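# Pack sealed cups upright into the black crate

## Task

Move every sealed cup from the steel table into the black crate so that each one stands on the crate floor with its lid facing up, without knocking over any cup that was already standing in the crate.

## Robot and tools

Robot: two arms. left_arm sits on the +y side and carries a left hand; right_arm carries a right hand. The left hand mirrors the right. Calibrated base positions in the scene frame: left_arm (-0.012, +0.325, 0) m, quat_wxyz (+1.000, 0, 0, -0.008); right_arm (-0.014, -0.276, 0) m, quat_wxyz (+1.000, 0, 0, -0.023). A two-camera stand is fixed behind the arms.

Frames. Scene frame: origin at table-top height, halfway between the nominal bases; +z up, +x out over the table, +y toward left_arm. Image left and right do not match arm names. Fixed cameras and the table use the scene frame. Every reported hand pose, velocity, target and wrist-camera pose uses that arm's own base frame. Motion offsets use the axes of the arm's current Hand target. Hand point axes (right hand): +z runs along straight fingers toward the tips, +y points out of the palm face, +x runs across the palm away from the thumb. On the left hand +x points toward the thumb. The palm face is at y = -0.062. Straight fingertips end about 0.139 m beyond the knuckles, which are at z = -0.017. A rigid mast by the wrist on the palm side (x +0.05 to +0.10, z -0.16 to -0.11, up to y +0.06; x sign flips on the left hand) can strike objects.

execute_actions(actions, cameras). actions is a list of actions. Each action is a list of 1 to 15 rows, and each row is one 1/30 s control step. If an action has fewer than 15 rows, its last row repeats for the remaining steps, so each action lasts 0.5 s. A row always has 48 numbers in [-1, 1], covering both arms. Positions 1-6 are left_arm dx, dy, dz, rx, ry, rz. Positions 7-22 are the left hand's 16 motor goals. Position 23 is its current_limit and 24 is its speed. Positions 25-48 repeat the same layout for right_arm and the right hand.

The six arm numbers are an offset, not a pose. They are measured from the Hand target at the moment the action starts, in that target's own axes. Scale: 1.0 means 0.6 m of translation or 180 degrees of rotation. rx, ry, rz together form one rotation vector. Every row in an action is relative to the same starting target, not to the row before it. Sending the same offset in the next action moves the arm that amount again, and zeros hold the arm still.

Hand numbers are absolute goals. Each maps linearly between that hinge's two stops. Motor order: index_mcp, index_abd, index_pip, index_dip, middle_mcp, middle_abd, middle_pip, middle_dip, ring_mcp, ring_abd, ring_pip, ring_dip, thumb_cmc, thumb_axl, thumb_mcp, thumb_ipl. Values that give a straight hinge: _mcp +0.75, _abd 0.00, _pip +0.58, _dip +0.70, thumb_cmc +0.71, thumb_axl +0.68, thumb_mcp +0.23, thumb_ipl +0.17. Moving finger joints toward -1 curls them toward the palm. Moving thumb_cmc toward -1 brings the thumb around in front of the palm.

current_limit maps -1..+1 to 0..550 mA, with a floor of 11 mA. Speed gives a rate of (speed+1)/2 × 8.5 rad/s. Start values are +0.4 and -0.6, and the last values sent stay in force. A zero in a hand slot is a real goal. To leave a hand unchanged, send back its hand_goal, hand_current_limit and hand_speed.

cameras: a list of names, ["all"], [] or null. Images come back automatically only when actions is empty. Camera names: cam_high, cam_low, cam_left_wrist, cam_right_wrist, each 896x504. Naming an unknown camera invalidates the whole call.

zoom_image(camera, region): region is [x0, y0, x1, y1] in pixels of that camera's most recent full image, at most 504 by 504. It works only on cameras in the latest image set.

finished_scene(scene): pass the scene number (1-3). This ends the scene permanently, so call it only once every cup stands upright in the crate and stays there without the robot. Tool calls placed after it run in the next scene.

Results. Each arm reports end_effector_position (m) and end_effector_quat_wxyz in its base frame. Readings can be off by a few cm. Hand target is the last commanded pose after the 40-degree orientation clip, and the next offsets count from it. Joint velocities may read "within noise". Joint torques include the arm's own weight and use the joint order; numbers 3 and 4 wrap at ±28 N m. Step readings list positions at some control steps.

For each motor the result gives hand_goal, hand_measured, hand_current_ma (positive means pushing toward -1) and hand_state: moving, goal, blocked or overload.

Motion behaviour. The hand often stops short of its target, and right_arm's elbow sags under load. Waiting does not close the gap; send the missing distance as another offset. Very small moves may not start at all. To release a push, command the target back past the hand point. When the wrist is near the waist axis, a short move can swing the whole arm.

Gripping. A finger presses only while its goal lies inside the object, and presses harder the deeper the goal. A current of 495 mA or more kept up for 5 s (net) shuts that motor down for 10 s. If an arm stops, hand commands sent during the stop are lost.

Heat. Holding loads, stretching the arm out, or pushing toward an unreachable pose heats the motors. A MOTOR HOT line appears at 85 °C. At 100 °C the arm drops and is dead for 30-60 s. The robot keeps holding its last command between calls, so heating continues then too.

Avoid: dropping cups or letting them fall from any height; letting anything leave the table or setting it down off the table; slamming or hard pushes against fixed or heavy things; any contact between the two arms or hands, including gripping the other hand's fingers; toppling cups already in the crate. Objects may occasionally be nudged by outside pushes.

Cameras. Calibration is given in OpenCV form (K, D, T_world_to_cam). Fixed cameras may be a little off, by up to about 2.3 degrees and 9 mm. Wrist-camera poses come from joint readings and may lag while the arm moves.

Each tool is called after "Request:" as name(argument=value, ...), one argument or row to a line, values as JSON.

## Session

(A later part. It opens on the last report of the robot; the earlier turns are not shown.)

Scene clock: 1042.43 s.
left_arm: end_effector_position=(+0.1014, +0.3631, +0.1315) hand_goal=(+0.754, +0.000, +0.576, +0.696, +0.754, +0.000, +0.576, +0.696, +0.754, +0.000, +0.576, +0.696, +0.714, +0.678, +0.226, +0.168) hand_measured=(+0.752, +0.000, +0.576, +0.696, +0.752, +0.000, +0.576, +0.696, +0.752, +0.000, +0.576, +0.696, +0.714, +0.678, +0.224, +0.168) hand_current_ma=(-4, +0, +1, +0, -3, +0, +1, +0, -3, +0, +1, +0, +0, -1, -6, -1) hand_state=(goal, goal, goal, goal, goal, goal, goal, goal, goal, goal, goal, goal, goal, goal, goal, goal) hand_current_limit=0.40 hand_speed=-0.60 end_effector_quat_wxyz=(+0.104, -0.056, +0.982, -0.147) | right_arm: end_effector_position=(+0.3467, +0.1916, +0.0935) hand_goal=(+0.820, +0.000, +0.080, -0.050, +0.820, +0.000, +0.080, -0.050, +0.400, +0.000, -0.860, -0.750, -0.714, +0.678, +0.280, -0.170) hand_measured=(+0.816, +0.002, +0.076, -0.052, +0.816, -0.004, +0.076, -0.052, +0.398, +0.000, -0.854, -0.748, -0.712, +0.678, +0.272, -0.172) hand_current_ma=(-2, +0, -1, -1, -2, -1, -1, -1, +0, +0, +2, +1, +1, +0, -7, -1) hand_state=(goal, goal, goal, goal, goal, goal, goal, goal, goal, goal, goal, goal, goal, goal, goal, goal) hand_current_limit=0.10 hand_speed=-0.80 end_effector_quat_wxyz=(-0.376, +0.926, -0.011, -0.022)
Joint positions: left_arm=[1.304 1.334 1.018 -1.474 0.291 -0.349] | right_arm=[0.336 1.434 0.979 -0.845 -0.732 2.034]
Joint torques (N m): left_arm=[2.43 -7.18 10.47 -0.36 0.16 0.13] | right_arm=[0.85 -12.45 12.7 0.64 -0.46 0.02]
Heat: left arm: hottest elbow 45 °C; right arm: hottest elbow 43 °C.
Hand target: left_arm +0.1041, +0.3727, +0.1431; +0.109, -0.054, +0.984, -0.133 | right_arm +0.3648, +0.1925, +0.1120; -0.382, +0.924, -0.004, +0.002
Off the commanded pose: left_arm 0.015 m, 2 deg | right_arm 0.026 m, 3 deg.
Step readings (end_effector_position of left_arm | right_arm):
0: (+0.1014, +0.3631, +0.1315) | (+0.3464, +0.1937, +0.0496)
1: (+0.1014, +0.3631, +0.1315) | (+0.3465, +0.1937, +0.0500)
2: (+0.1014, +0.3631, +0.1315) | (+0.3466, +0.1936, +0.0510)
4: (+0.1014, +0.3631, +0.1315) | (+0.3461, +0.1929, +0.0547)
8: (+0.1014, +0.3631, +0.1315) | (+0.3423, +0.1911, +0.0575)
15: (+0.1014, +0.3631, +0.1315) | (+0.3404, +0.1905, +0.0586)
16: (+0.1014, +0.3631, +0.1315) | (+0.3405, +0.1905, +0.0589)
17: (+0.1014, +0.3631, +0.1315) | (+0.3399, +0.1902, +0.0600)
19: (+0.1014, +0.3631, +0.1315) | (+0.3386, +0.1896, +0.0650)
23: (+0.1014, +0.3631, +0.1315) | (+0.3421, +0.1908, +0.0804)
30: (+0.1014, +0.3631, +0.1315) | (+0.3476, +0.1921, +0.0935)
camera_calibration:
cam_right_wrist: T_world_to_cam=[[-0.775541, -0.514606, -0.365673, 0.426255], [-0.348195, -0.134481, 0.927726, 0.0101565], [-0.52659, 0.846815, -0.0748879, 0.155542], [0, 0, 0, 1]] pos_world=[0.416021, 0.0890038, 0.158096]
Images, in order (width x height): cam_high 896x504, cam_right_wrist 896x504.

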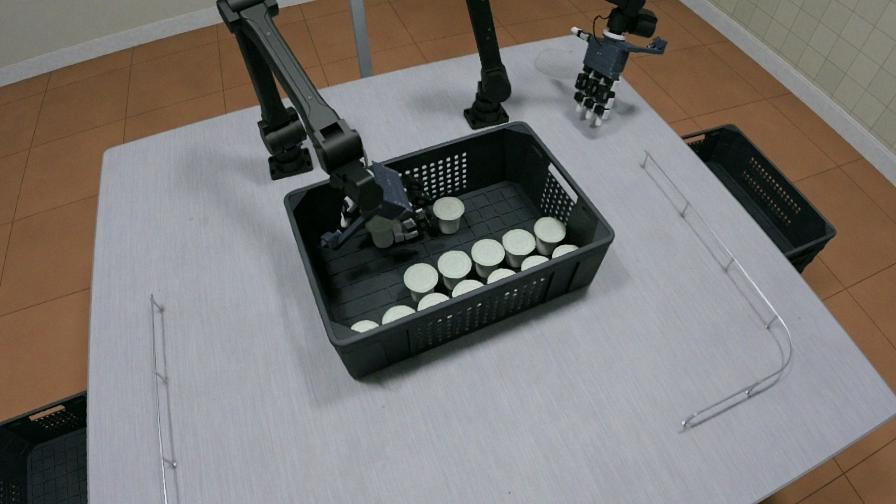

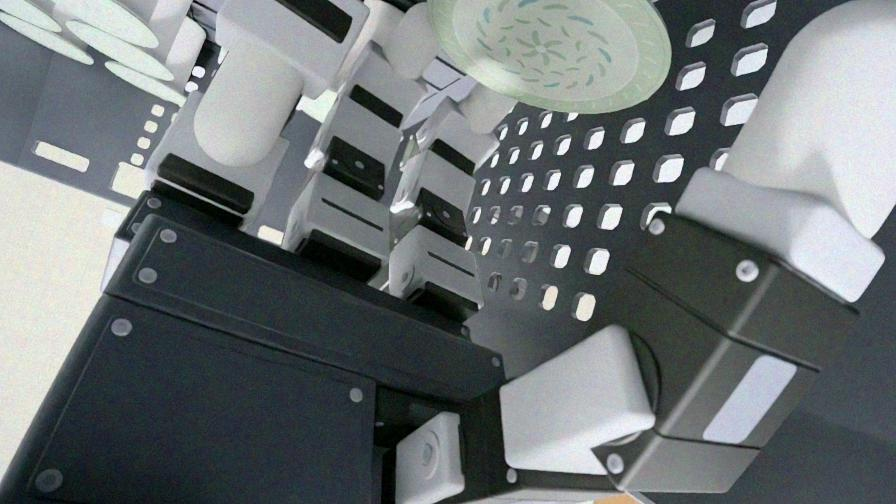

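Request:
execute_actions(
  actions=[
    [[0,0,0,0,0,0,0.754,0,0.576,0.696,0.754,0,0.576,0.696,0.754,0,0.576,0.696,0.714,0.678,0.226,0.168,0.4,-0.6,0,-0.0648,-0.0648,0,0,0,0.82,0,0.08,-0.05,0.82,0,0.08,-0.05,0.4,0,-0.86,-0.75,-0.714,0.678,0.28,-0.17,0.1,-0.8]],
    [[0,0,0,0,0,0,0.754,0,0.576,0.696,0.754,0,0.576,0.696,0.754,0,0.576,0.696,0.714,0.678,0.226,0.168,0.4,-0.6,0,-0.0884,-0.0884,0,0,0,0.82,0,0.08,-0.05,0.82,0,0.08,-0.05,0.4,0,-0.86,-0.75,-0.714,0.678,0.28,-0.17,0.1,-0.8]],
    [[0,0,0,0,0,0,0.754,0,0.576,0.696,0.754,0,0.576,0.696,0.754,0,0.576,0.696,0.714,0.678,0.226,0.168,0.4,-0.6,0,-0.0707,-0.0707,0,0,0,0.82,0,0.08,-0.05,0.82,0,0.08,-0.05,0.4,0,-0.86,-0.75,-0.714,0.678,0.28,-0.17,0.1,-0.8]],
  ],
  cameras=["cam_right_wrist", "cam_high"],
)

Scene clock: 1053.10 s.
left_arm: end_effector_position=(+0.1014, +0.3631, +0.1315) hand_goal=(+0.754, +0.000, +0.576, +0.696, +0.754, +0.000, +0.576, +0.696, +0.754, +0.000, +0.576, +0.696, +0.714, +0.678, +0.226, +0.168) hand_measured=(+0.752, +0.000, +0.576, +0.696, +0.752, +0.000, +0.576, +0.696, +0.752, +0.000, +0.576, +0.696, +0.714, +0.678, +0.224, +0.168) hand_current_ma=(-4, +0, +1, +0, -3, +0, +1, +0, -3, +0, +1, +0, +0, -1, -6, -1) hand_state=(goal, goal, goal, goal, goal, goal, goal, goal, goal, goal, goal, goal, goal, goal, goal, goal) hand_current_limit=0.40 hand_speed=-0.60 end_effector_quat_wxyz=(+0.104, -0.056, +0.982, -0.147) | right_arm: end_effector_position=(+0.3520, +0.1931, +0.2854) hand_goal=(+0.820, +0.000, +0.080, -0.050, +0.820, +0.000, +0.080, -0.050, +0.400, +0.000, -0.860, -0.750, -0.714, +0.678, +0.280, -0.170) hand_measured=(+0.814, +0.002, +0.076, -0.052, +0.814, -0.002, +0.076, -0.052, +0.398, +0.000, -0.854, -0.748, -0.712, +0.678, +0.272, -0.172) hand_current_ma=(-3, +0, -1, -1, -3, -1, -1, -1, +0, +0, +2, +1, +0, +0, -6, -1) hand_state=(goal, goal, goal, goal, goal, goal, goal, goal, goal, goal, goal, goal, goal, goal, goal, goal) hand_current_limit=0.10 hand_speed=-0.80 end_effector_quat_wxyz=(-0.377, +0.926, -0.009, -0.017)
Joint positions: left_arm=[1.304 1.334 1.018 -1.474 0.291 -0.349] | right_arm=[0.336 1.342 1.405 -1.353 -0.73 2.034]
Joint torques (N m): left_arm=[2.37 -6.83 10.44 -0.28 0.16 0.11] | right_arm=[0.79 -10.64 14.38 0.68 -0.53 0.02]
Heat: left arm: hottest elbow 45 °C; right arm: hottest elbow 44 °C.
Hand target: left_arm +0.1041, +0.3727, +0.1431; +0.109, -0.054, +0.984, -0.133 | right_arm +0.3648, +0.1926, +0.3019; -0.382, +0.924, -0.004, +0.002
Off the commanded pose: left_arm 0.015 m, 2 deg | right_arm 0.021 m, 2 deg.
Step readings (end_effector_position of left_arm | right_arm):
0: (+0.1014, +0.3631, +0.1315) | (+0.3467, +0.1916, +0.0935)
1: (+0.1014, +0.3631, +0.1315) | (+0.3463, +0.1915, +0.0936)
2: (+0.1014, +0.3631, +0.1315) | (+0.3448, +0.1909, +0.0952)
4: (+0.1014, +0.3631, +0.1315) | (+0.3416, +0.1898, +0.1017)
8: (+0.1014, +0.3631, +0.1315) | (+0.3445, +0.1908, +0.1263)
15: (+0.1014, +0.3631, +0.1315) | (+0.3507, +0.1930, +0.1504)
16: (+0.1014, +0.3631, +0.1315) | (+0.3503, +0.1928, +0.1507)
17: (+0.1014, +0.3631, +0.1315) | (+0.3476, +0.1918, +0.1529)
19: (+0.1014, +0.3631, +0.1315) | (+0.3434, +0.1902, +0.1624)
23: (+0.1014, +0.3631, +0.1315) | (+0.3492, +0.1922, +0.1958)
30: (+0.1014, +0.3631, +0.1315) | (+0.3534, +0.1937, +0.2258)
31: (+0.1014, +0.3631, +0.1315) | (+0.3527, +0.1934, +0.2262)
32: (+0.1014, +0.3631, +0.1315) | (+0.3503, +0.1926, +0.2284)
34: (+0.1014, +0.3631, +0.1315) | (+0.3463, +0.1911, +0.2374)
38: (+0.1014, +0.3631, +0.1315) | (+0.3522, +0.1932, +0.2684)
45: (+0.1014, +0.3631, +0.1315) | (+0.3538, +0.1938, +0.2855)
camera_calibration:
cam_right_wrist: T_world_to_cam=[[-0.771758, -0.513447, -0.375182, 0.502514], [-0.358458, -0.136073, 0.923576, -0.160746], [-0.525259, 0.847264, -0.0790341, 0.172129], [0, 0, 0, 1]] pos_world=[0.420611, 0.0903018, 0.350599]
Images, in order (width x height): cam_high 896x504, cam_right_wrist 896x504.

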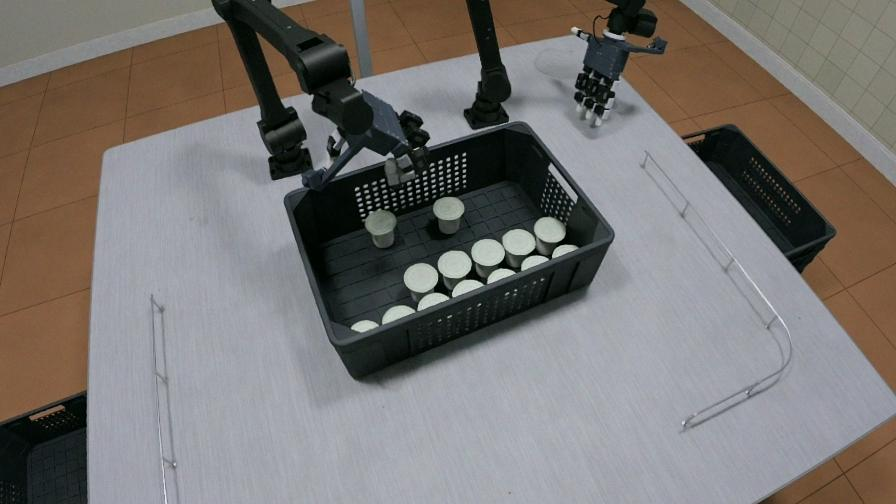

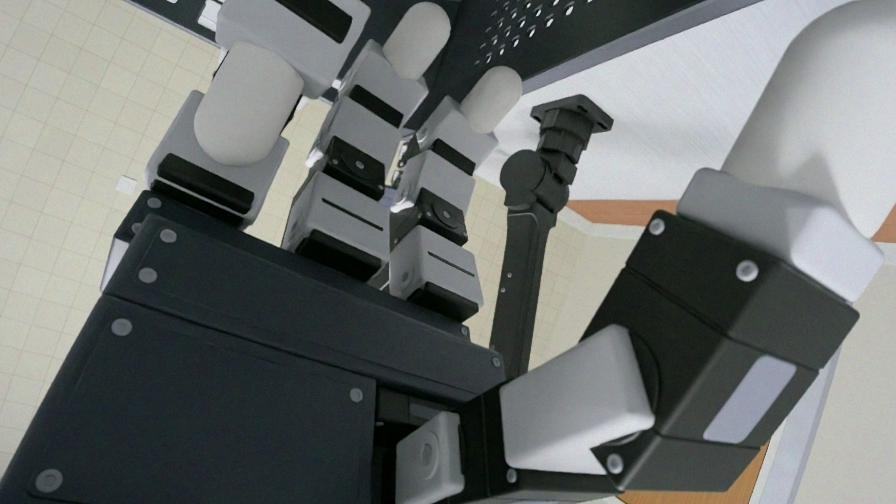

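Request:
zoom_image(
  camera="cam_high",
  region=[480, 20, 700, 150],
)

Request:
zoom_image(
  camera="cam_high",
  region=[280, 110, 640, 390],
)

Scaled by 2.291 from the camera's 896x504 image, which has a finer 1280x720 frame.

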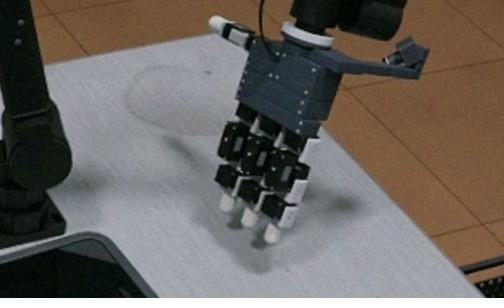

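Scaled by 1.400 from the camera's 896x504 image, which has a finer 1280x720 frame.

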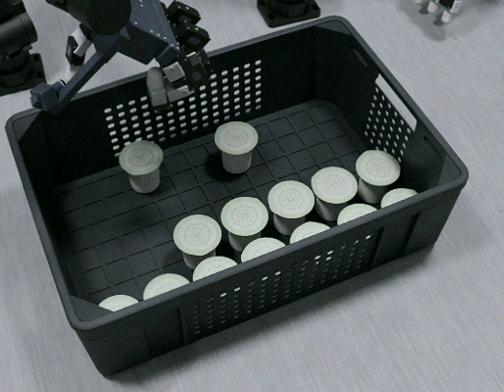

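Request:
finished_scene(
  scene=2,
)

The scene is finished: the task was done.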